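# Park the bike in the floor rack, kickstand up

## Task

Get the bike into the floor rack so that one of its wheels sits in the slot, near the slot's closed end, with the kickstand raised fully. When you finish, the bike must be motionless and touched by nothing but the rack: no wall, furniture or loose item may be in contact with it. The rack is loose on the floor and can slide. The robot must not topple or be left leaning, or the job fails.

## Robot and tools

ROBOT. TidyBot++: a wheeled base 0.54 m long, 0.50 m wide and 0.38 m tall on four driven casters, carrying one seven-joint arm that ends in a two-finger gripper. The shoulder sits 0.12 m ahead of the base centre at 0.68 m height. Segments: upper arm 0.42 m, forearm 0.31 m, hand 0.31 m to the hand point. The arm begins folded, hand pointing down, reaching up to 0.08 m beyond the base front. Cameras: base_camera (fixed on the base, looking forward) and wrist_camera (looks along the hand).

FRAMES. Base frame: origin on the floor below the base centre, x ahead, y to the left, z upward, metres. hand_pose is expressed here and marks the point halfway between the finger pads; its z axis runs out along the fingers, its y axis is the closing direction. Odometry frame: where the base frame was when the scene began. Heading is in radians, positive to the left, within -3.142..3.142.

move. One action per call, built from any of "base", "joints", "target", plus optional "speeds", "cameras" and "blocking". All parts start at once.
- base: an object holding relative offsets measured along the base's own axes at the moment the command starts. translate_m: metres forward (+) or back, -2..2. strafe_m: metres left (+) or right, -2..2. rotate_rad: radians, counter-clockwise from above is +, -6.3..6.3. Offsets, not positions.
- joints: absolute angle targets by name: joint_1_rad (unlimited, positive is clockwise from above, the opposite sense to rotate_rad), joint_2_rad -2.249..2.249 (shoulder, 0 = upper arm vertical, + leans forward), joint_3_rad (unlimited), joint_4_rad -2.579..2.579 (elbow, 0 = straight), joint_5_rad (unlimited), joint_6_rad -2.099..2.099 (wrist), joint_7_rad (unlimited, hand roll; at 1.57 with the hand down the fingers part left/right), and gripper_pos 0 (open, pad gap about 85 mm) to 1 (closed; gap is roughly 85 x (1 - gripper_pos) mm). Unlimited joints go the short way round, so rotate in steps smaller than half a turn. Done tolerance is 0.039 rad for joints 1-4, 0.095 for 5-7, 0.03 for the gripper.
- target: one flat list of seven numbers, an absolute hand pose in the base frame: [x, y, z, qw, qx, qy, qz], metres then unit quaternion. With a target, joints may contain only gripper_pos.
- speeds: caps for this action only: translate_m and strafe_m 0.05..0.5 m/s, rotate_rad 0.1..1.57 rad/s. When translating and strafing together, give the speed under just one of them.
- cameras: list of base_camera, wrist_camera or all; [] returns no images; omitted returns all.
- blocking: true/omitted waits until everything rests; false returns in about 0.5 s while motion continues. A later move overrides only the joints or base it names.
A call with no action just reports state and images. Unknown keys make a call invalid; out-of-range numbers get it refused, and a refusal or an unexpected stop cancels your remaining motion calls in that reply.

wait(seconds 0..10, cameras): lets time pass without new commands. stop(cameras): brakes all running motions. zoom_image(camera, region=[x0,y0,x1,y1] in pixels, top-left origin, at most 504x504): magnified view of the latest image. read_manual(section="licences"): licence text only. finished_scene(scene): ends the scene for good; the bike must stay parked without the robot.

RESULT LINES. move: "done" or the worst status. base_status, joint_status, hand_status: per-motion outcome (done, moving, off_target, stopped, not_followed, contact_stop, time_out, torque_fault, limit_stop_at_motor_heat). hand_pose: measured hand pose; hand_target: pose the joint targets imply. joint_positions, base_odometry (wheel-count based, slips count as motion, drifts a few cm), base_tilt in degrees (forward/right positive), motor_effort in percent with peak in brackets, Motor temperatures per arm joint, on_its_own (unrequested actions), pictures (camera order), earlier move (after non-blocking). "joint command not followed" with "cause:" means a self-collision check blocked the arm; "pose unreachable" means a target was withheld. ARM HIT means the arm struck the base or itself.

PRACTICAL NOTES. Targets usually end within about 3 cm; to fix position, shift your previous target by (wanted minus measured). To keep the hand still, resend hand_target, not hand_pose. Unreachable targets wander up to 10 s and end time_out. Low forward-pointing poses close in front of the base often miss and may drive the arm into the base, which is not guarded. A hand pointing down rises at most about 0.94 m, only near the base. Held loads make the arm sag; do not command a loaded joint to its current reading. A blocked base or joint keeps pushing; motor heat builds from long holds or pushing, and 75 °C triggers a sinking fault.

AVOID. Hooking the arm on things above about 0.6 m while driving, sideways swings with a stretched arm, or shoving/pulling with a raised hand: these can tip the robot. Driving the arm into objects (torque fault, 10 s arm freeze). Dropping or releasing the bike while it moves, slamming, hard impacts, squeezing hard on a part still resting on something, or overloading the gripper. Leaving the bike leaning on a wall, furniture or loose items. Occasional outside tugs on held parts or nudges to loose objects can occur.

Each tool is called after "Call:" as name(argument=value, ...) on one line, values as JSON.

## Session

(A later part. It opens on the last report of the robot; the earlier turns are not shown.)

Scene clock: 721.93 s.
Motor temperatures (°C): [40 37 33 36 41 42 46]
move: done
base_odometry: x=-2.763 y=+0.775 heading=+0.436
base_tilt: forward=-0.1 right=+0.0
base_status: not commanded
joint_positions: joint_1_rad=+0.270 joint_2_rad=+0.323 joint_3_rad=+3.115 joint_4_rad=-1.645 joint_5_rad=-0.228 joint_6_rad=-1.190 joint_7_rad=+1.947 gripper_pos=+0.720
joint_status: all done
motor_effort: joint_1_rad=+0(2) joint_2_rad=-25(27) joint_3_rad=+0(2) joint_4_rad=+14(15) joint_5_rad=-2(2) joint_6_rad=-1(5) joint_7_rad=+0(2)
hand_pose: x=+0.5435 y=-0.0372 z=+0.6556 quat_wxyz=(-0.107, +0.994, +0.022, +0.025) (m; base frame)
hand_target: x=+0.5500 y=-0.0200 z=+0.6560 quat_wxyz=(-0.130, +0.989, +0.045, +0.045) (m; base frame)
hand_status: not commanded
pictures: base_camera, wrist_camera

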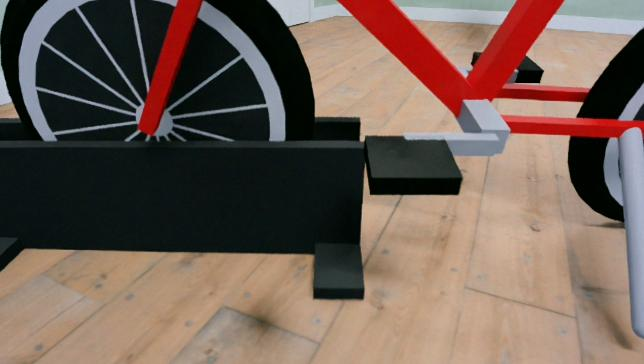

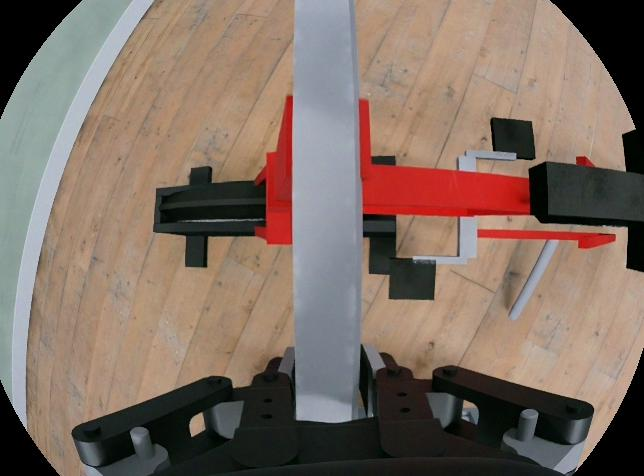

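Call:
move(joints={"gripper_pos": 0.4})

Call:
zoom_image(camera="base_camera", region=[340, 60, 644, 364])

Scene clock: 726.23 s.
Motor temperatures (°C): [40 37 33 36 41 42 46]
move: done
base_odometry: x=-2.763 y=+0.775 heading=+0.436
base_tilt: forward=-0.1 right=+0.1
base_status: not commanded
joint_positions: joint_1_rad=+0.270 joint_2_rad=+0.323 joint_3_rad=+3.115 joint_4_rad=-1.645 joint_5_rad=-0.228 joint_6_rad=-1.190 joint_7_rad=+1.947 gripper_pos=+0.400
joint_status: all done
motor_effort: joint_1_rad=-1(1) joint_2_rad=-25(26) joint_3_rad=+0(1) joint_4_rad=+13(15) joint_5_rad=-2(2) joint_6_rad=+0(1) joint_7_rad=+0(0)
hand_pose: x=+0.5435 y=-0.0372 z=+0.6556 quat_wxyz=(-0.107, +0.994, +0.022, +0.025) (m; base frame)
hand_target: x=+0.5500 y=-0.0200 z=+0.6560 quat_wxyz=(-0.130, +0.989, +0.045, +0.045) (m; base frame)
hand_status: not commanded
pictures: base_camera, wrist_camera

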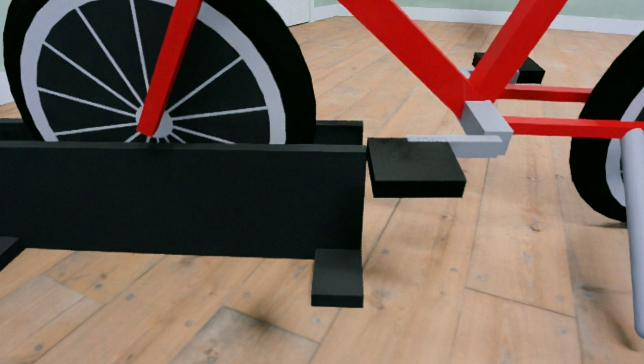

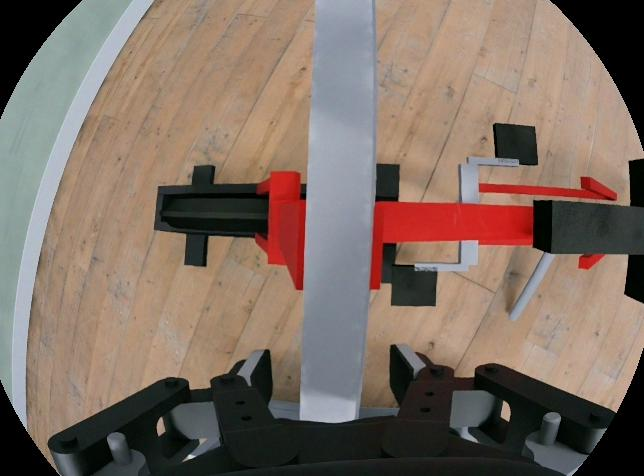

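Scaled by 1.658.

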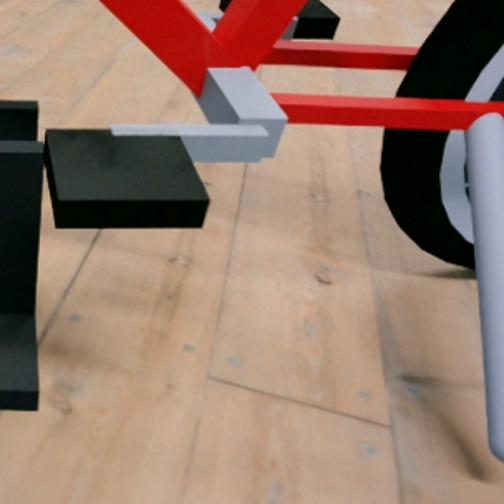

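Call:
move(joints={"gripper_pos": 0.0})

Call:
zoom_image(camera="wrist_camera", region=[140, 0, 644, 476])

Scene clock: 729.87 s.
Motor temperatures (°C): [40 37 33 36 41 42 46]
move: done
base_odometry: x=-2.763 y=+0.775 heading=+0.436
base_tilt: forward=-0.1 right=+0.0
base_status: not commanded
joint_positions: joint_1_rad=+0.270 joint_2_rad=+0.323 joint_3_rad=+3.115 joint_4_rad=-1.645 joint_5_rad=-0.228 joint_6_rad=-1.190 joint_7_rad=+1.947 gripper_pos=+0.000
joint_status: all done
motor_effort: joint_1_rad=-1(1) joint_2_rad=-25(26) joint_3_rad=+1(2) joint_4_rad=+14(15) joint_5_rad=-1(2) joint_6_rad=+0(1) joint_7_rad=+0(0)
hand_pose: x=+0.5435 y=-0.0372 z=+0.6556 quat_wxyz=(-0.107, +0.994, +0.022, +0.025) (m; base frame)
hand_target: x=+0.5500 y=-0.0200 z=+0.6560 quat_wxyz=(-0.130, +0.989, +0.045, +0.045) (m; base frame)
hand_status: not commanded
pictures: base_camera, wrist_camera

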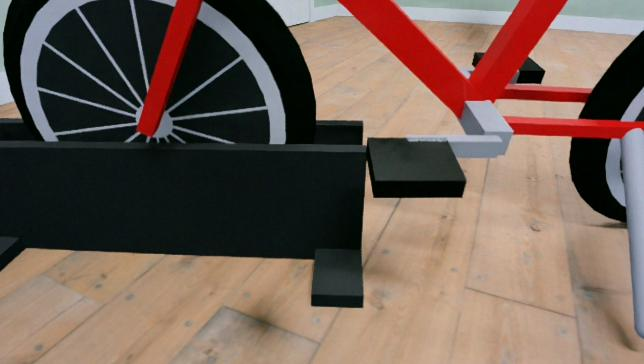

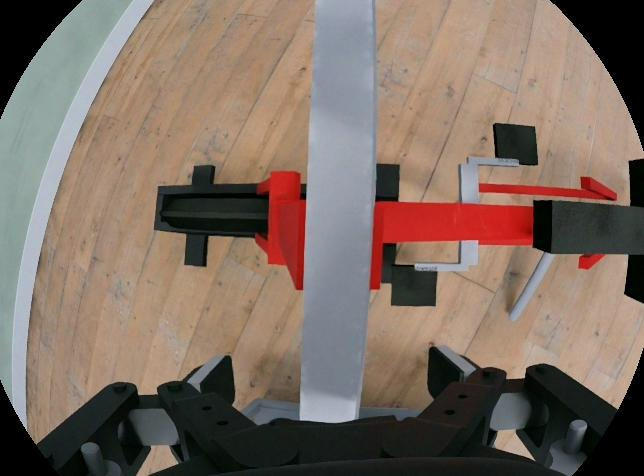

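Scaled by 1.000.

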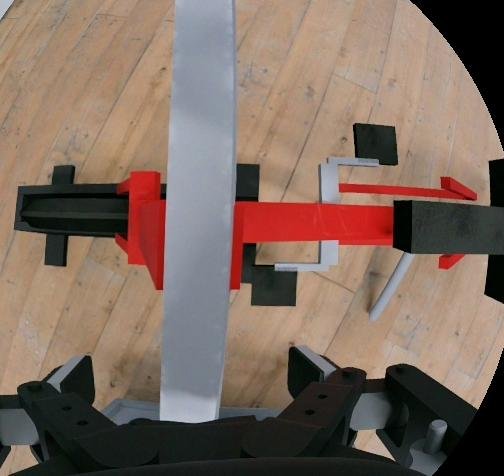

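Call:
move(target=[0.54,-0.03,0.80,-0.107,0.994,0.022,0.025], cameras=["wrist_camera"])

Call:
move(joints={"joint_1_rad": 0, "joint_2_rad": -0.34, "joint_3_rad": 3.11, "joint_4_rad": -2.51, "joint_5_rad": 0, "joint_6_rad": -0.4, "joint_7_rad": 1.57})

Scene clock: 735.50 s.
Motor temperatures (°C): [40 37 33 36 41 42 46]
move: off_target
base_odometry: x=-2.763 y=+0.775 heading=+0.436
base_tilt: forward=+0.0 right=+0.0
base_status: not commanded
joint_positions: joint_1_rad=+0.221 joint_2_rad=+0.269 joint_3_rad=+3.161 joint_4_rad=-1.299 joint_5_rad=-0.228 joint_6_rad=-1.546 joint_7_rad=+1.923 gripper_pos=+0.000
joint_status: not commanded
motor_effort: joint_1_rad=-1(1) joint_2_rad=-25(28) joint_3_rad=+1(2) joint_4_rad=+15(16) joint_5_rad=-2(2) joint_6_rad=+0(2) joint_7_rad=+0(0)
hand_pose: x=+0.5587 y=-0.0333 z=+0.7849 quat_wxyz=(-0.102, +0.992, +0.055, +0.046) (m; base frame)
hand_target: x=+0.5400 y=-0.0300 z=+0.8000 quat_wxyz=(-0.107, +0.994, +0.022, +0.025) (m; base frame)
hand_status: off_target (0.024 m and 4.5 deg from the pose sent, 0.145 m and 0.1 deg at the start)
pictures: wrist_camera

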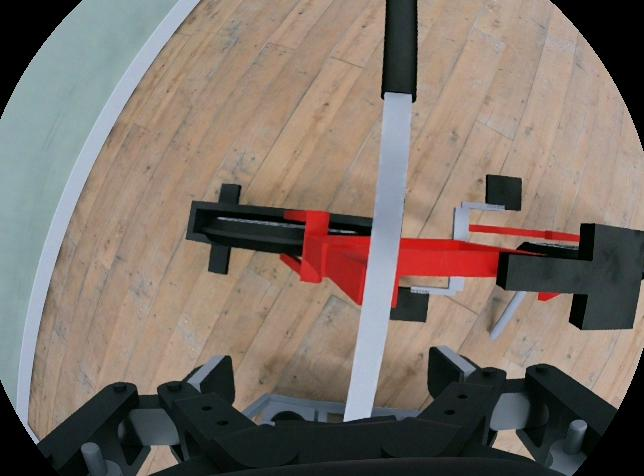

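Scene clock: 738.33 s.
Motor temperatures (°C): [40 37 33 36 41 42 46]
move: off_target
base_odometry: x=-2.763 y=+0.775 heading=+0.436
base_tilt: forward=-0.1 right=+0.0
base_status: not commanded
joint_positions: joint_1_rad=+0.012 joint_2_rad=-0.360 joint_3_rad=+3.126 joint_4_rad=-2.423 joint_5_rad=-0.063 joint_6_rad=-0.429 joint_7_rad=+1.656 gripper_pos=+0.000
joint_status: joint_4_rad off_target (ended at -2.423, target -2.510); the others done
motor_effort: joint_1_rad=-1(2) joint_2_rad=+3(26) joint_3_rad=+2(3) joint_4_rad=+6(17) joint_5_rad=-1(3) joint_6_rad=-2(3) joint_7_rad=-1(2)
hand_pose: x=+0.4361 y=+0.0104 z=+0.6794 quat_wxyz=(-0.006, +0.947, +0.020, +0.320) (m; base frame)
hand_target: x=+0.4062 y=+0.0095 z=+0.6392 quat_wxyz=(+0.001, +0.959, +0.015, +0.282) (m; base frame)
hand_status: not commanded
pictures: base_camera, wrist_camera

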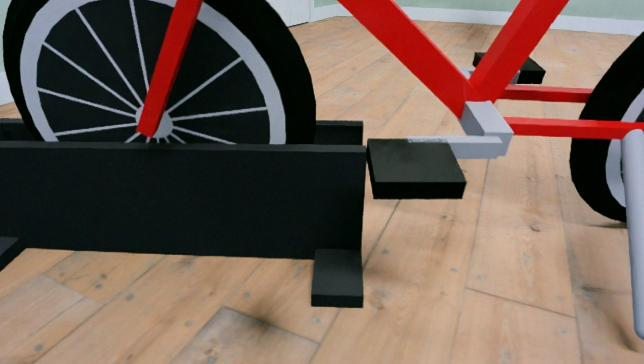

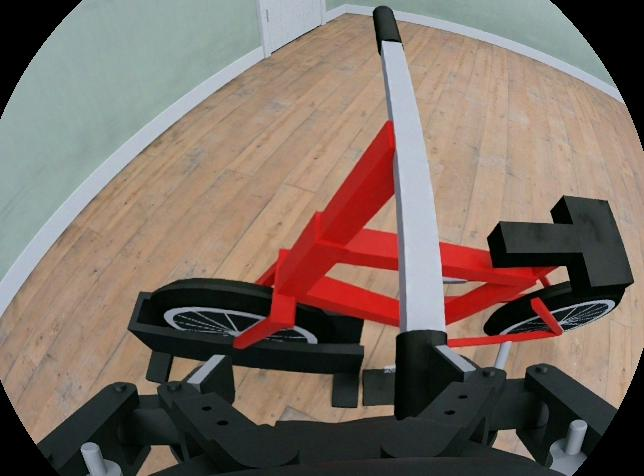

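Call:
move(joints={"joint_2_rad": -0.45, "joint_4_rad": -2.43})

Call:
move(base={"translate_m": -0.3}, speeds={"translate_m": 0.15})

Scene clock: 742.93 s.
Motor temperatures (°C): [40 37 33 36 41 42 46]
move: done
base_odometry: x=-2.763 y=+0.775 heading=+0.436
base_tilt: forward=+0.0 right=+0.0
base_status: not commanded
joint_positions: joint_1_rad=+0.011 joint_2_rad=-0.430 joint_3_rad=+3.126 joint_4_rad=-2.426 joint_5_rad=-0.063 joint_6_rad=-0.427 joint_7_rad=+1.647 gripper_pos=+0.000
joint_status: all done
motor_effort: joint_1_rad=-1(1) joint_2_rad=-2(4) joint_3_rad=+2(3) joint_4_rad=+17(18) joint_5_rad=+0(1) joint_6_rad=+6(7) joint_7_rad=+0(1)
hand_pose: x=+0.4347 y=+0.0106 z=+0.7002 quat_wxyz=(-0.006, +0.936, +0.016, +0.352) (m; base frame)
hand_target: x=+0.4387 y=+0.0108 z=+0.7101 quat_wxyz=(+0.001, +0.928, +0.015, +0.372) (m; base frame)
hand_status: not commanded
pictures: base_camera, wrist_camera

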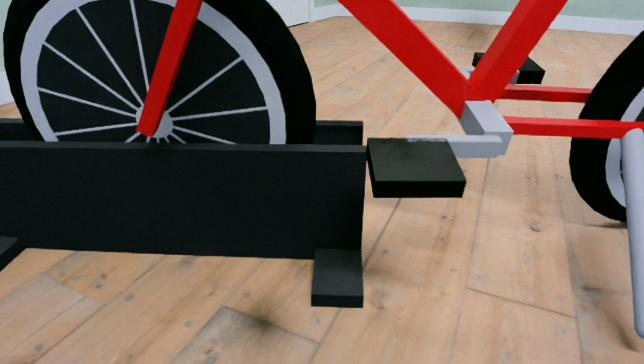

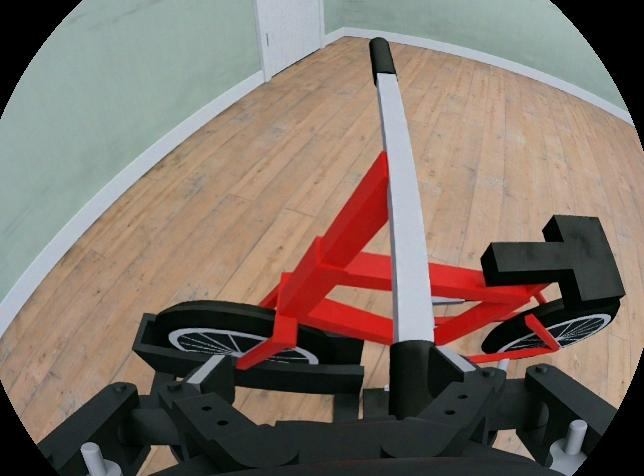

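Scene clock: 745.57 s.
Motor temperatures (°C): [40 37 33 36 41 42 46]
move: done
base_odometry: x=-3.035 y=+0.649 heading=+0.436
base_tilt: forward=-0.1 right=+0.1
base_status: done
joint_positions: joint_1_rad=+0.011 joint_2_rad=-0.438 joint_3_rad=+3.126 joint_4_rad=-2.426 joint_5_rad=-0.063 joint_6_rad=-0.427 joint_7_rad=+1.647 gripper_pos=+0.000
joint_status: not commanded
motor_effort: joint_1_rad=-1(2) joint_2_rad=-2(4) joint_3_rad=+2(3) joint_4_rad=+16(18) joint_5_rad=+0(0) joint_6_rad=+5(7) joint_7_rad=+0(0)
hand_pose: x=+0.4345 y=+0.0106 z=+0.7027 quat_wxyz=(-0.006, +0.935, +0.016, +0.355) (m; base frame)
hand_target: x=+0.4387 y=+0.0108 z=+0.7101 quat_wxyz=(+0.001, +0.928, +0.015, +0.372) (m; base frame)
hand_status: not commanded
pictures: base_camera, wrist_camera

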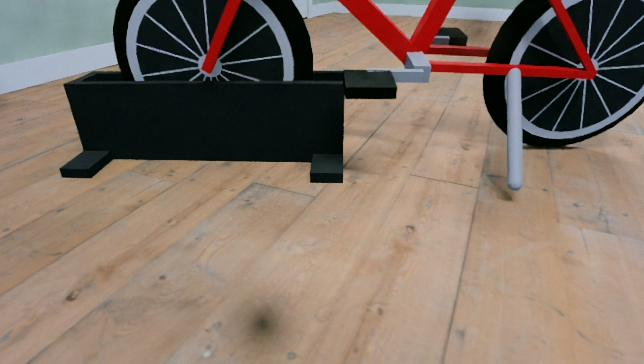

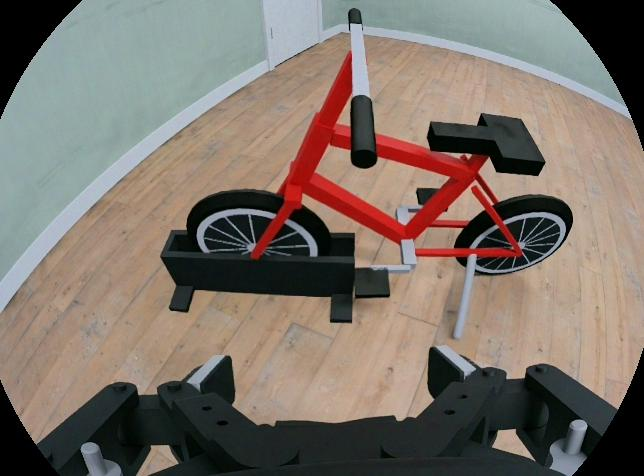

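Call:
zoom_image(camera="base_camera", region=[50, 0, 360, 220])

Call:
zoom_image(camera="wrist_camera", region=[150, 150, 400, 350])

Call:
zoom_image(camera="base_camera", region=[400, 40, 644, 220])

Scaled by 1.626.

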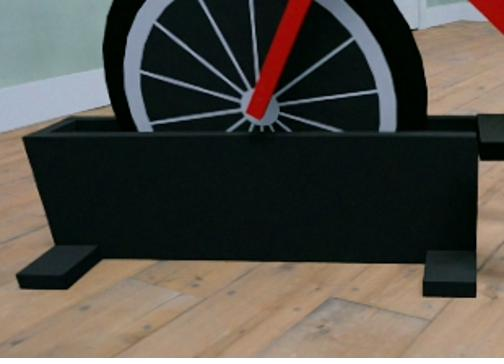

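Scaled by 2.016.

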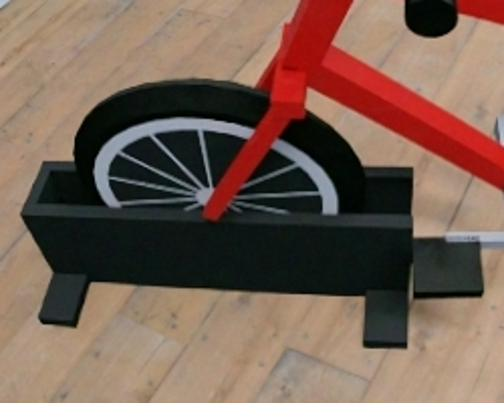

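Scaled by 2.066.

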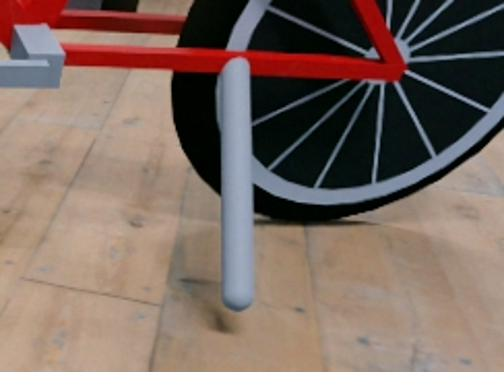

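Call:
move(base={"strafe_m": -0.4}, joints={"joint_1_rad": 0, "joint_2_rad": -0.34, "joint_3_rad": 3.11, "joint_4_rad": -2.51, "joint_5_rad": 0, "joint_6_rad": -0.3, "joint_7_rad": 1.57})

Call:
zoom_image(camera="base_camera", region=[150, 40, 500, 290])

Scene clock: 778.63 s.
Motor temperatures (°C): [40 37 33 36 41 42 46]
move: done
base_odometry: x=-2.867 y=+0.286 heading=+0.435
base_tilt: forward=+0.0 right=+0.1
base_status: done
joint_positions: joint_1_rad=+0.010 joint_2_rad=-0.352 joint_3_rad=+3.123 joint_4_rad=-2.488 joint_5_rad=-0.063 joint_6_rad=-0.379 joint_7_rad=+1.647 gripper_pos=+0.000
joint_status: all done
motor_effort: joint_1_rad=-1(2) joint_2_rad=-3(5) joint_3_rad=+1(3) joint_4_rad=+16(17) joint_5_rad=+0(1) joint_6_rad=+6(7) joint_7_rad=+0(1)
hand_pose: x=+0.4221 y=+0.0105 z=+0.6567 quat_wxyz=(-0.006, +0.951, +0.016, +0.309) (m; base frame)
hand_target: x=+0.4315 y=+0.0104 z=+0.6573 quat_wxyz=(+0.000, +0.944, +0.015, +0.329) (m; base frame)
hand_status: not commanded
pictures: base_camera, wrist_camera

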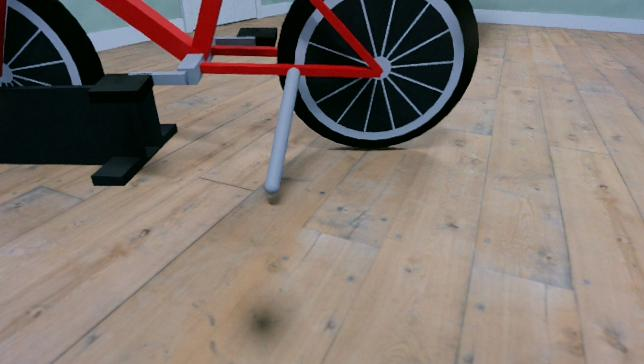

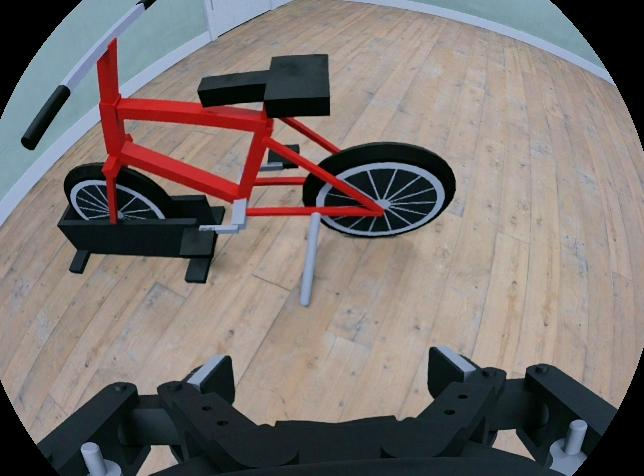

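Scaled by 1.440.

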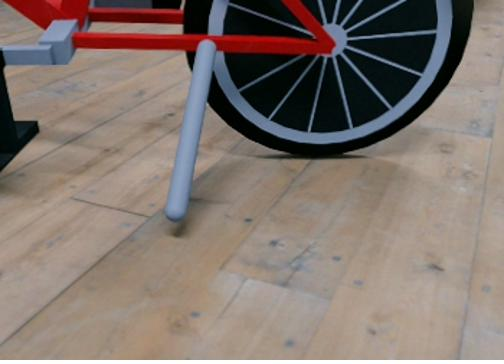

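Call:
move(target=[0.66,0.12,0.33,0,0.924,0,0.383], joints={"gripper_pos": 1.0})

Call:
move(target=[0.85,0.12,0.085,0,0.924,0,0.383])

Scene clock: 813.47 s.
Motor temperatures (°C): [40 36 33 36 41 42 46]
move: off_target
base_odometry: x=-2.867 y=+0.286 heading=+0.435
base_tilt: forward=+0.0 right=+0.0
base_status: not commanded
joint_positions: joint_1_rad=-0.409 joint_2_rad=+1.118 joint_3_rad=+3.209 joint_4_rad=-2.164 joint_5_rad=-0.202 joint_6_rad=+0.792 joint_7_rad=+1.496 gripper_pos=+0.999
joint_status: all done
motor_effort: joint_1_rad=-1(1) joint_2_rad=-33(34) joint_3_rad=+3(3) joint_4_rad=+0(16) joint_5_rad=+0(1) joint_6_rad=+6(7) joint_7_rad=+0(0)
hand_pose: x=+0.6258 y=+0.1313 z=+0.3107 quat_wxyz=(+0.000, +0.942, +0.063, +0.330) (m; base frame)
hand_target: x=+0.6600 y=+0.1200 z=+0.3300 quat_wxyz=(+0.000, +0.924, +0.000, +0.383) (m; base frame)
hand_status: off_target (0.041 m and 9.7 deg from the pose sent, 0.419 m and 9.2 deg at the start)
pictures: base_camera, wrist_camera

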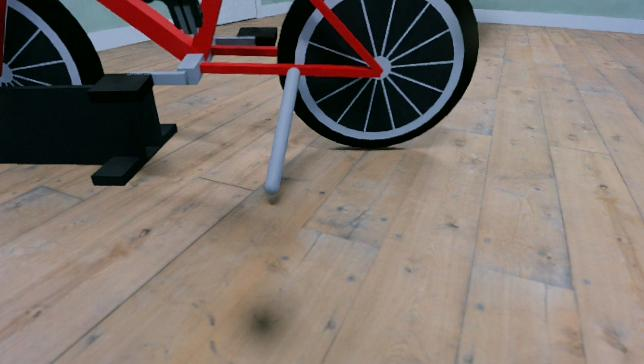

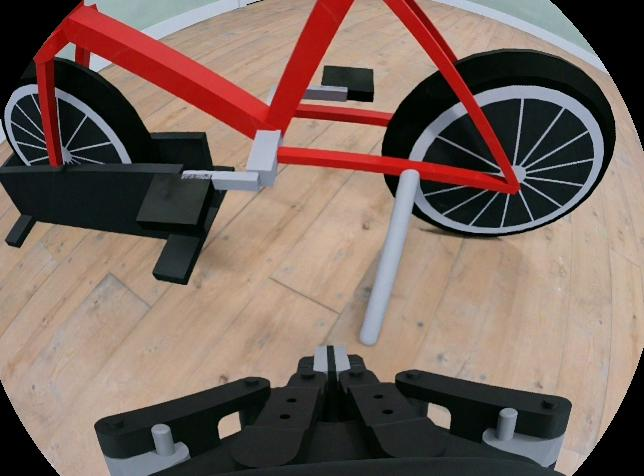

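Scene clock: 815.87 s.
Motor temperatures (°C): [40 36 33 36 41 42 46]
move: off_target
base_odometry: x=-2.867 y=+0.286 heading=+0.435
base_tilt: forward=-0.1 right=+0.1
base_status: not commanded
joint_positions: joint_1_rad=-0.316 joint_2_rad=+1.759 joint_3_rad=+3.271 joint_4_rad=-1.039 joint_5_rad=-0.257 joint_6_rad=+0.474 joint_7_rad=+1.496 gripper_pos=+0.999
joint_status: not commanded
motor_effort: joint_1_rad=+0(1) joint_2_rad=-44(45) joint_3_rad=+3(4) joint_4_rad=+7(9) joint_5_rad=+0(1) joint_6_rad=+7(8) joint_7_rad=+0(0)
hand_pose: x=+0.8541 y=+0.1444 z=+0.0994 quat_wxyz=(-0.018, +0.913, +0.019, +0.406) (m; base frame)
hand_target: x=+0.8500 y=+0.1200 z=+0.0850 quat_wxyz=(+0.000, +0.924, +0.000, +0.383) (m; base frame)
hand_status: off_target (0.029 m and 4.2 deg from the pose sent, 0.318 m and 9.7 deg at the start)
pictures: base_camera, wrist_camera

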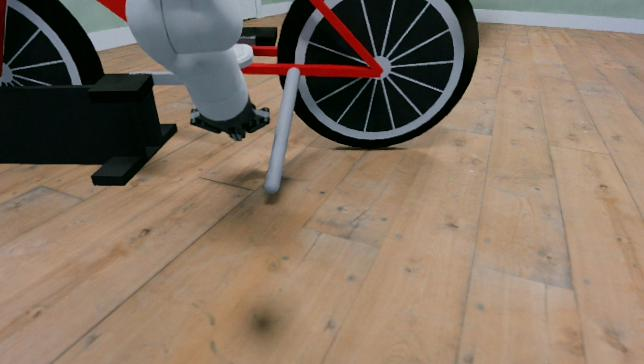

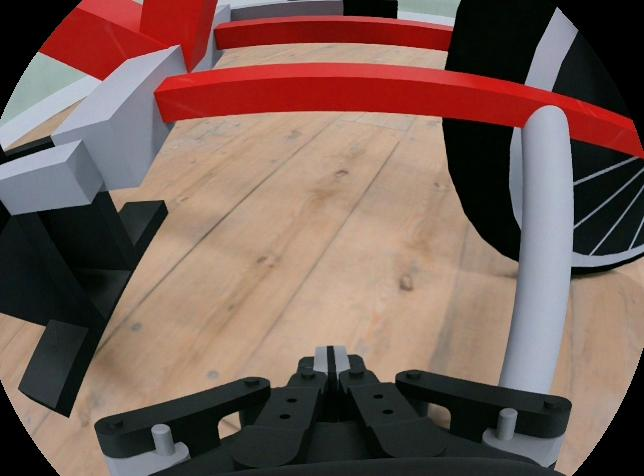

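Call:
move(target=[0.845,0.12,0.055,0,0.924,0,0.383], base={"strafe_m": -0.06}, speeds={"strafe_m": 0.05})

Call:
zoom_image(camera="base_camera", region=[150, 40, 500, 290])

Scene clock: 823.30 s.
Motor temperatures (°C): [40 37 33 36 41 42 46]
move: off_target
base_odometry: x=-2.841 y=+0.231 heading=+0.435
base_tilt: forward=+0.0 right=+0.0
base_status: done
joint_positions: joint_1_rad=-0.361 joint_2_rad=+1.824 joint_3_rad=+3.281 joint_4_rad=-0.937 joint_5_rad=-0.279 joint_6_rad=+0.464 joint_7_rad=+1.496 gripper_pos=+0.999
joint_status: not commanded
motor_effort: joint_1_rad=+11(13) joint_2_rad=-40(45) joint_3_rad=+9(10) joint_4_rad=+7(8) joint_5_rad=-2(3) joint_6_rad=+6(7) joint_7_rad=+0(0)
hand_pose: x=+0.8564 y=+0.1801 z=+0.0827 quat_wxyz=(-0.031, +0.908, +0.034, +0.417) (m; base frame)
hand_target: x=+0.8450 y=+0.1200 z=+0.0550 quat_wxyz=(+0.000, +0.924, +0.000, +0.383) (m; base frame)
hand_status: off_target (0.067 m and 6.9 deg from the pose sent, 0.051 m and 4.2 deg at the start)
pictures: base_camera, wrist_camera

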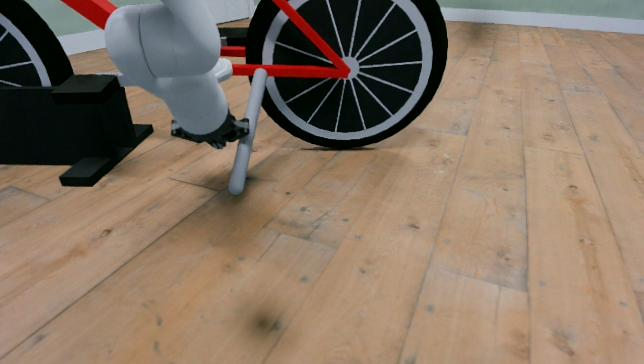

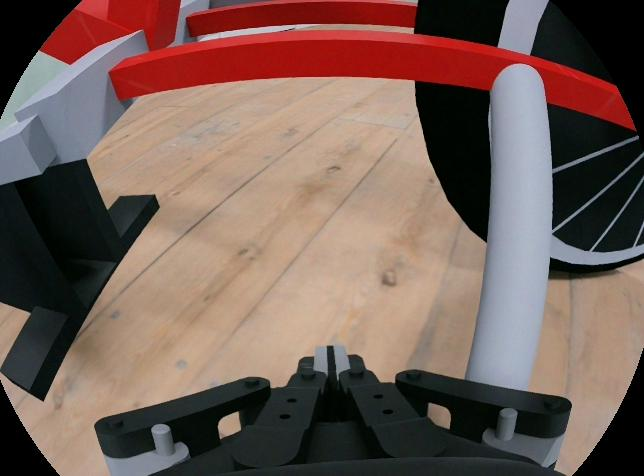

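Scaled by 1.440.

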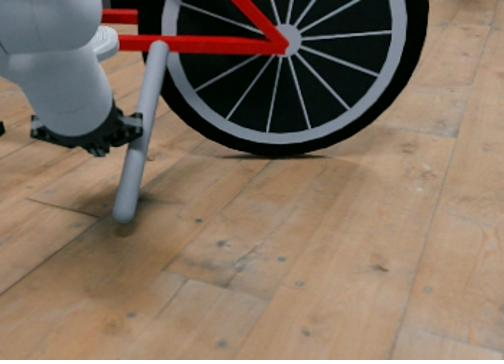

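Call:
move(base={"strafe_m": 0.07})

Call:
move(target=[0.82,0.12,0.10,0.271,0.653,0.653,0.271])

Scene clock: 832.40 s.
Motor temperatures (°C): [40 37 33 36 41 42 46]
move: done
base_odometry: x=-2.871 y=+0.295 heading=+0.435
base_tilt: forward=+0.0 right=+0.0
base_status: done
joint_positions: joint_1_rad=-0.311 joint_2_rad=+1.836 joint_3_rad=+3.293 joint_4_rad=-0.937 joint_5_rad=-0.288 joint_6_rad=+0.461 joint_7_rad=+1.496 gripper_pos=+0.999
joint_status: not commanded
motor_effort: joint_1_rad=+0(9) joint_2_rad=-44(45) joint_3_rad=+4(9) joint_4_rad=+9(10) joint_5_rad=+0(2) joint_6_rad=+7(8) joint_7_rad=+0(0)
hand_pose: x=+0.8591 y=+0.1350 z=+0.0744 quat_wxyz=(-0.015, +0.911, +0.011, +0.413) (m; base frame)
hand_target: x=+0.8450 y=+0.1200 z=+0.0550 quat_wxyz=(+0.000, +0.924, +0.000, +0.383) (m; base frame)
hand_status: not commanded
pictures: base_camera, wrist_camera

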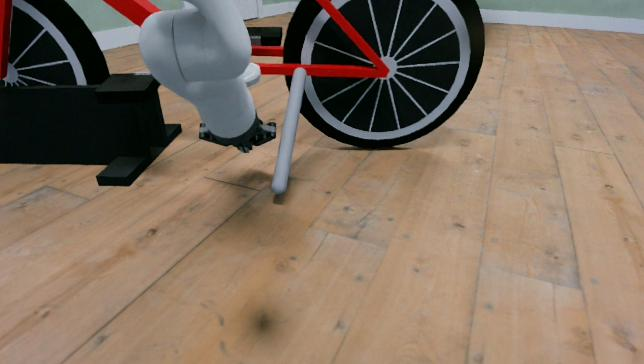

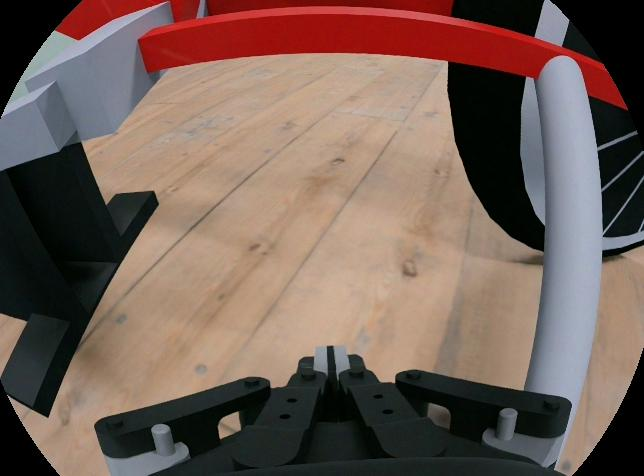

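Scene clock: 834.33 s.
Motor temperatures (°C): [40 37 33 36 41 42 46]
move: off_target
base_odometry: x=-2.871 y=+0.295 heading=+0.435
base_tilt: forward=+0.0 right=+0.0
base_status: not commanded
joint_positions: joint_1_rad=-0.558 joint_2_rad=+1.809 joint_3_rad=+3.691 joint_4_rad=-1.169 joint_5_rad=-0.118 joint_6_rad=+0.461 joint_7_rad=+2.236 gripper_pos=+0.999
joint_status: not commanded
motor_effort: joint_1_rad=-1(2) joint_2_rad=-41(44) joint_3_rad=+11(11) joint_4_rad=+3(9) joint_5_rad=-2(2) joint_6_rad=+6(8) joint_7_rad=+0(1)
hand_pose: x=+0.8217 y=+0.1184 z=+0.0919 quat_wxyz=(+0.256, +0.701, +0.596, +0.298) (m; base frame)
hand_target: x=+0.8200 y=+0.1200 z=+0.1000 quat_wxyz=(+0.271, +0.653, +0.653, +0.271) (m; base frame)
hand_status: off_target (0.008 m and 9.2 deg from the pose sent, 0.049 m and 89.5 deg at the start)
pictures: base_camera, wrist_camera

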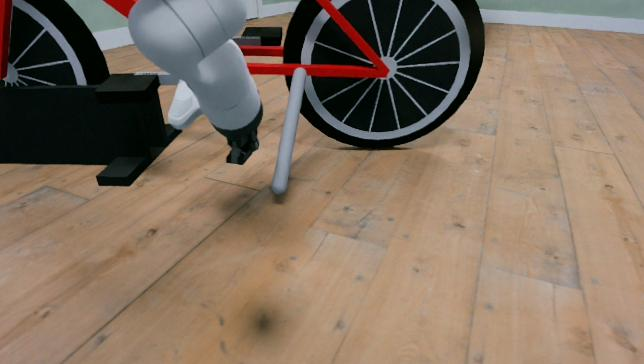

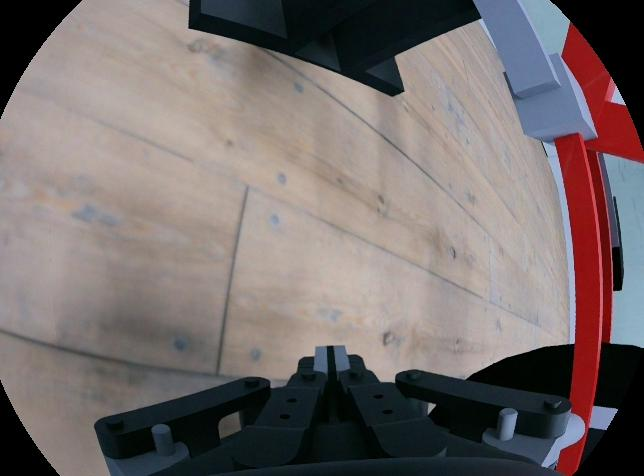

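Call:
move(target=[0.86,0.12,0.07,0.271,0.653,0.653,0.271])

Call:
move(base={"strafe_m": -0.09}, speeds={"strafe_m": 0.05})

Call:
zoom_image(camera="base_camera", region=[150, 40, 500, 290])

Scene clock: 839.80 s.
Motor temperatures (°C): [40 37 33 36 41 42 46]
move: off_target
base_odometry: x=-2.871 y=+0.295 heading=+0.435
base_tilt: forward=-0.1 right=+0.0
base_status: not commanded
joint_positions: joint_1_rad=-0.523 joint_2_rad=+1.882 joint_3_rad=+3.758 joint_4_rad=-0.948 joint_5_rad=-0.065 joint_6_rad=+0.368 joint_7_rad=+2.239 gripper_pos=+0.999
joint_status: not commanded
motor_effort: joint_1_rad=-1(2) joint_2_rad=-43(44) joint_3_rad=+9(11) joint_4_rad=+5(5) joint_5_rad=-1(2) joint_6_rad=+5(6) joint_7_rad=+0(0)
hand_pose: x=+0.8655 y=+0.1374 z=+0.0833 quat_wxyz=(+0.265, +0.660, +0.631, +0.308) (m; base frame)
hand_target: x=+0.8600 y=+0.1200 z=+0.0700 quat_wxyz=(+0.271, +0.653, +0.653, +0.271) (m; base frame)
hand_status: off_target (0.023 m and 5.1 deg from the pose sent, 0.044 m and 9.2 deg at the start)
pictures: base_camera, wrist_camera

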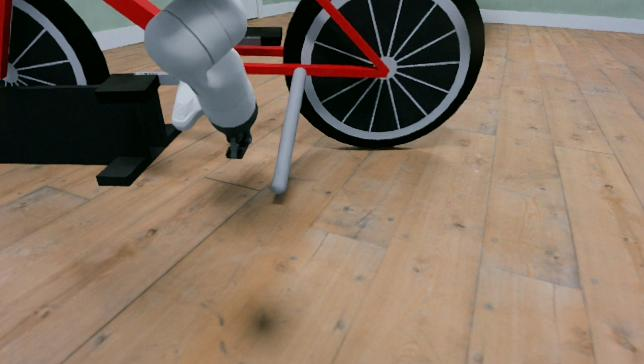

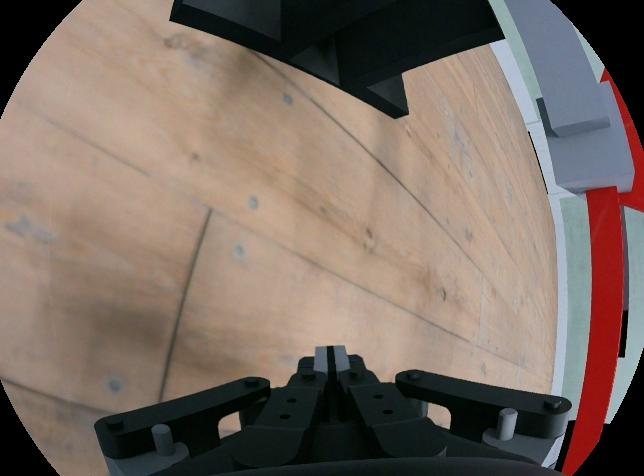

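Scene clock: 842.07 s.
Motor temperatures (°C): [40 37 33 36 41 42 46]
move: done
base_odometry: x=-2.833 y=+0.213 heading=+0.435
base_tilt: forward=-0.1 right=+0.0
base_status: done
joint_positions: joint_1_rad=-0.554 joint_2_rad=+1.882 joint_3_rad=+3.760 joint_4_rad=-0.918 joint_5_rad=-0.058 joint_6_rad=+0.366 joint_7_rad=+2.239 gripper_pos=+0.999
joint_status: not commanded
motor_effort: joint_1_rad=+8(10) joint_2_rad=-42(44) joint_3_rad=+13(15) joint_4_rad=+1(6) joint_5_rad=-2(3) joint_6_rad=+2(6) joint_7_rad=+0(1)
hand_pose: x=+0.8695 y=+0.1750 z=+0.0895 quat_wxyz=(+0.259, +0.642, +0.645, +0.324) (m; base frame)
hand_target: x=+0.8600 y=+0.1200 z=+0.0700 quat_wxyz=(+0.271, +0.653, +0.653, +0.271) (m; base frame)
hand_status: not commanded
pictures: base_camera, wrist_camera

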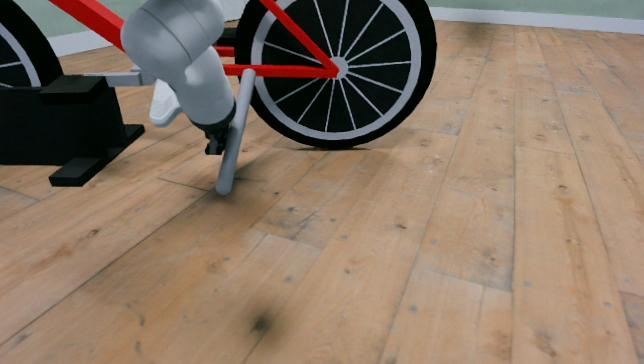

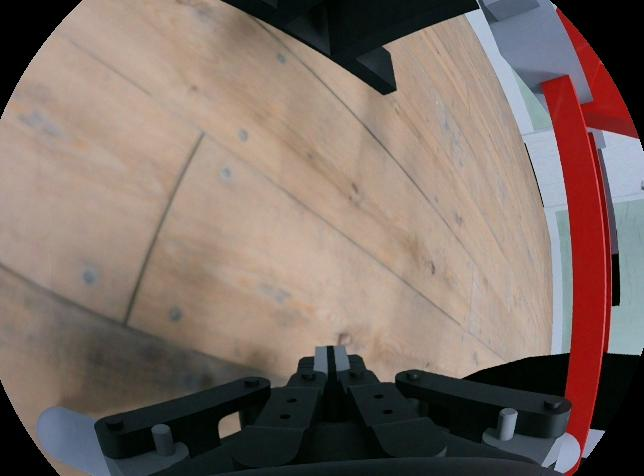

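Scaled by 1.440.

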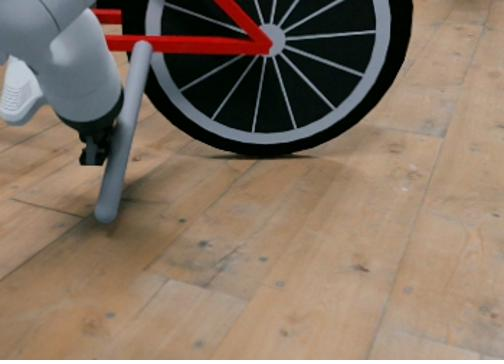

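Call:
move(base={"strafe_m": -0.05}, speeds={"strafe_m": 0.05})

Call:
zoom_image(camera="base_camera", region=[100, 40, 450, 290])

Scene clock: 848.17 s.
Motor temperatures (°C): [40 37 33 36 41 42 46]
move: done
base_odometry: x=-2.812 y=+0.168 heading=+0.435
base_tilt: forward=+0.0 right=+0.0
base_status: done
joint_positions: joint_1_rad=-0.544 joint_2_rad=+1.882 joint_3_rad=+3.759 joint_4_rad=-0.902 joint_5_rad=-0.057 joint_6_rad=+0.366 joint_7_rad=+2.239 gripper_pos=+0.999
joint_status: not commanded
motor_effort: joint_1_rad=+5(15) joint_2_rad=-42(43) joint_3_rad=+11(16) joint_4_rad=+3(4) joint_5_rad=-2(3) joint_6_rad=+3(4) joint_7_rad=+0(1)
hand_pose: x=+0.8757 y=+0.1758 z=+0.0929 quat_wxyz=(+0.259, +0.642, +0.642, +0.330) (m; base frame)
hand_target: x=+0.8600 y=+0.1200 z=+0.0700 quat_wxyz=(+0.271, +0.653, +0.653, +0.271) (m; base frame)
hand_status: not commanded
pictures: base_camera, wrist_camera

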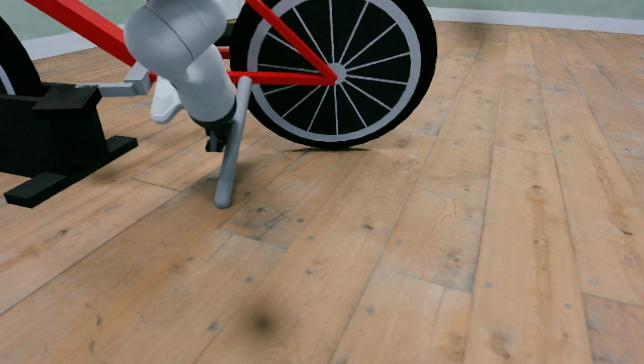

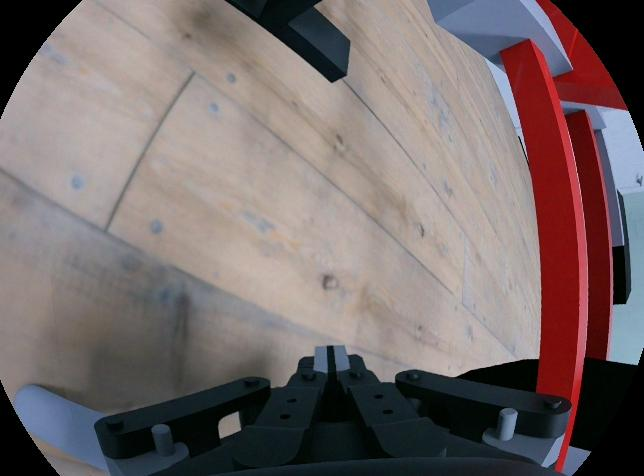

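Scaled by 1.440.

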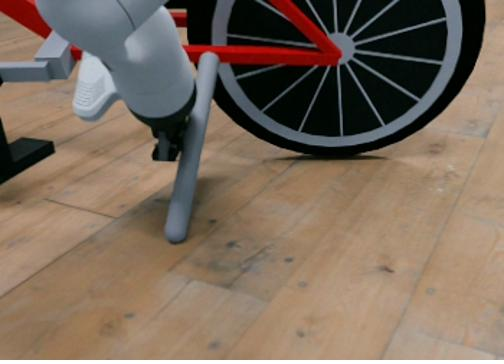

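Call:
move(base={"strafe_m": 0.08}, speeds={"strafe_m": 0.1})

Call:
move(target=[0.62,0.12,0.33,0.271,0.653,0.653,0.271])

Call:
move(joints={"joint_1_rad": 0, "joint_2_rad": -0.34, "joint_3_rad": 3.11, "joint_4_rad": -2.51, "joint_5_rad": 0, "joint_6_rad": -0.3, "joint_7_rad": 1.57, "gripper_pos": 0}, base={"translate_m": -0.25})

Scene clock: 868.53 s.
Motor temperatures (°C): [40 38 33 36 41 41 46]
move: done
base_odometry: x=-2.846 y=+0.241 heading=+0.435
base_tilt: forward=+0.0 right=-0.1
base_status: done
joint_positions: joint_1_rad=-0.515 joint_2_rad=+1.884 joint_3_rad=+3.763 joint_4_rad=-0.903 joint_5_rad=-0.057 joint_6_rad=+0.358 joint_7_rad=+2.239 gripper_pos=+0.999
joint_status: not commanded
motor_effort: joint_1_rad=+0(4) joint_2_rad=-44(44) joint_3_rad=+10(11) joint_4_rad=+5(6) joint_5_rad=-1(2) joint_6_rad=+5(6) joint_7_rad=+0(0)
hand_pose: x=+0.8790 y=+0.1497 z=+0.0906 quat_wxyz=(+0.265, +0.652, +0.634, +0.321) (m; base frame)
hand_target: x=+0.8600 y=+0.1200 z=+0.0700 quat_wxyz=(+0.271, +0.653, +0.653, +0.271) (m; base frame)
hand_status: not commanded
pictures: base_camera, wrist_camera

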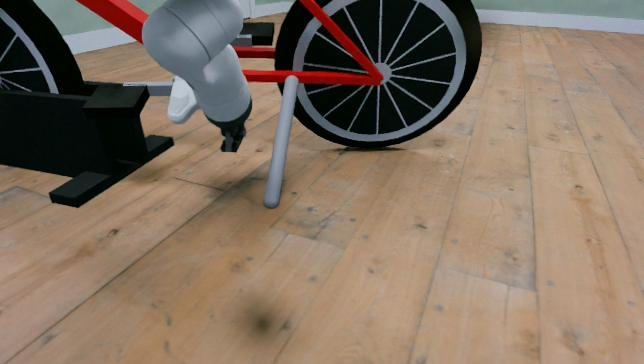

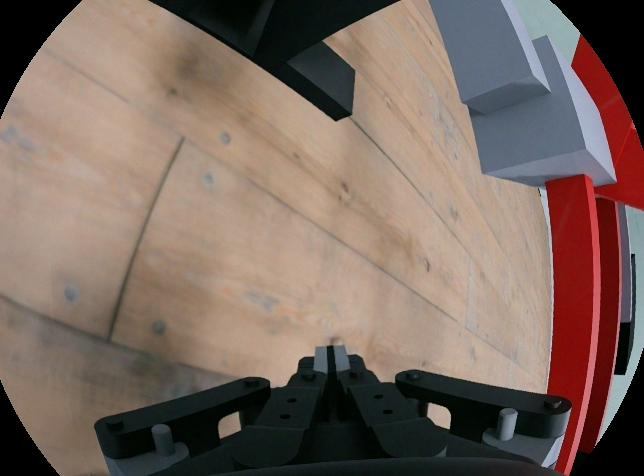

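Scene clock: 871.13 s.
Motor temperatures (°C): [40 38 33 36 41 41 46]
move: off_target
base_odometry: x=-2.846 y=+0.241 heading=+0.435
base_tilt: forward=+0.0 right=+0.0
base_status: not commanded
joint_positions: joint_1_rad=-0.740 joint_2_rad=+1.234 joint_3_rad=+3.604 joint_4_rad=-2.232 joint_5_rad=-0.057 joint_6_rad=+0.841 joint_7_rad=+2.421 gripper_pos=+0.999
joint_status: not commanded
motor_effort: joint_1_rad=-1(2) joint_2_rad=-30(44) joint_3_rad=+9(13) joint_4_rad=-2(5) joint_5_rad=-2(3) joint_6_rad=+5(6) joint_7_rad=+0(0)
hand_pose: x=+0.6120 y=+0.0995 z=+0.3071 quat_wxyz=(+0.257, +0.684, +0.639, +0.239) (m; base frame)
hand_target: x=+0.6200 y=+0.1200 z=+0.3300 quat_wxyz=(+0.271, +0.653, +0.653, +0.271) (m; base frame)
hand_status: off_target (0.032 m and 5.6 deg from the pose sent, 0.354 m and 6.2 deg at the start)
pictures: base_camera, wrist_camera

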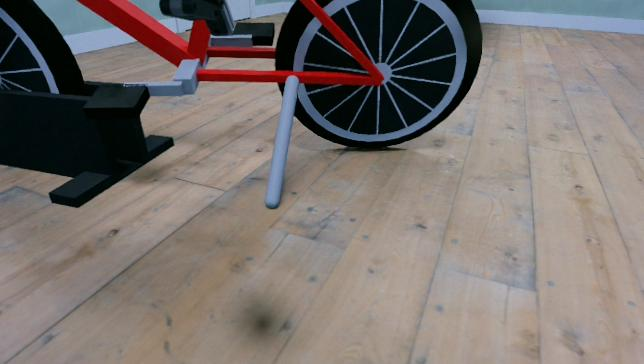

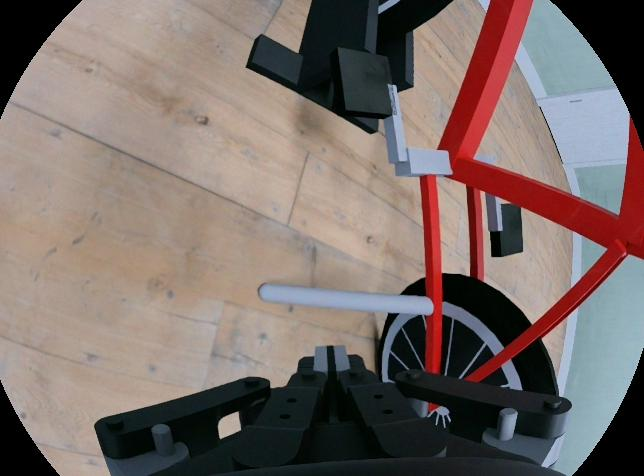

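Scene clock: 873.93 s.
Motor temperatures (°C): [40 38 33 36 41 41 46]
move: done
base_odometry: x=-3.072 y=+0.135 heading=+0.435
base_tilt: forward=-0.1 right=-0.1
base_status: done
joint_positions: joint_1_rad=-0.013 joint_2_rad=-0.321 joint_3_rad=+3.129 joint_4_rad=-2.481 joint_5_rad=-0.057 joint_6_rad=-0.225 joint_7_rad=+1.651 gripper_pos=+0.000
joint_status: all done
motor_effort: joint_1_rad=-1(3) joint_2_rad=-5(32) joint_3_rad=+2(9) joint_4_rad=+17(17) joint_5_rad=+0(3) joint_6_rad=+7(8) joint_7_rad=+0(1)
hand_pose: x=+0.4607 y=+0.0137 z=+0.6798 quat_wxyz=(-0.004, +0.929, +0.026, +0.369) (m; base frame)
hand_target: x=+0.4315 y=+0.0104 z=+0.6573 quat_wxyz=(+0.000, +0.944, +0.015, +0.329) (m; base frame)
hand_status: not commanded
pictures: base_camera, wrist_camera

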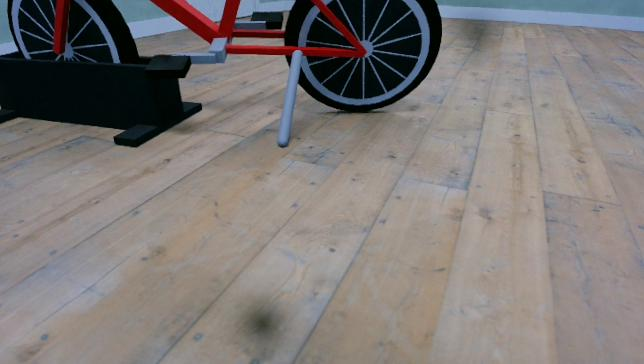

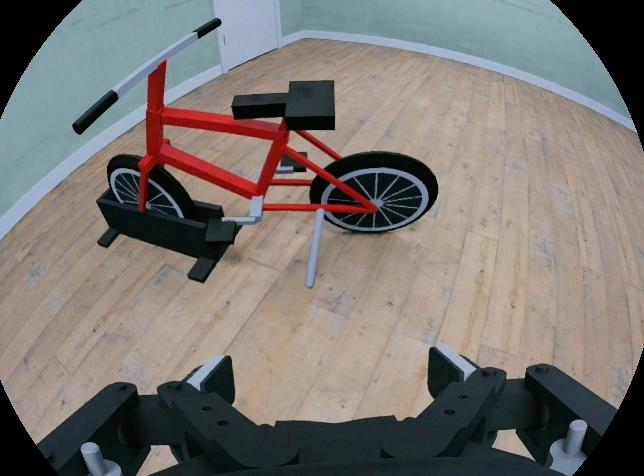

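Call:
zoom_image(camera="wrist_camera", region=[60, 100, 340, 310])

Call:
zoom_image(camera="wrist_camera", region=[240, 130, 460, 300])

Call:
zoom_image(camera="base_camera", region=[0, 0, 200, 160])

Scaled by 1.800.

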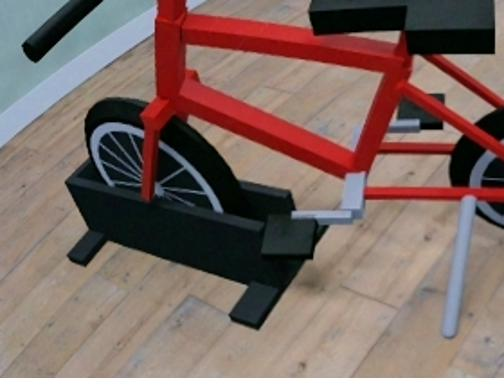

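Scaled by 2.291.

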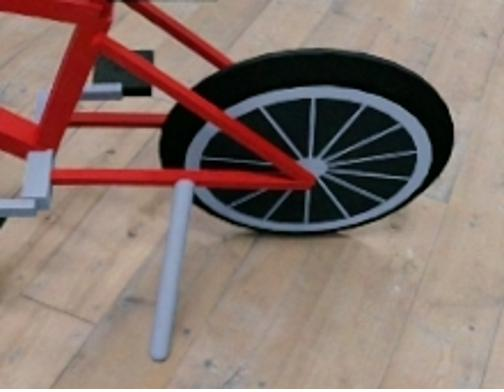

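Scaled by 2.520.

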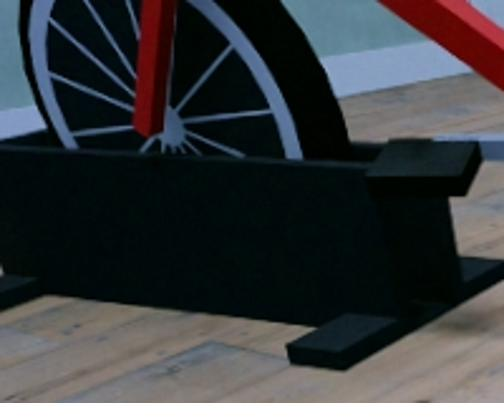

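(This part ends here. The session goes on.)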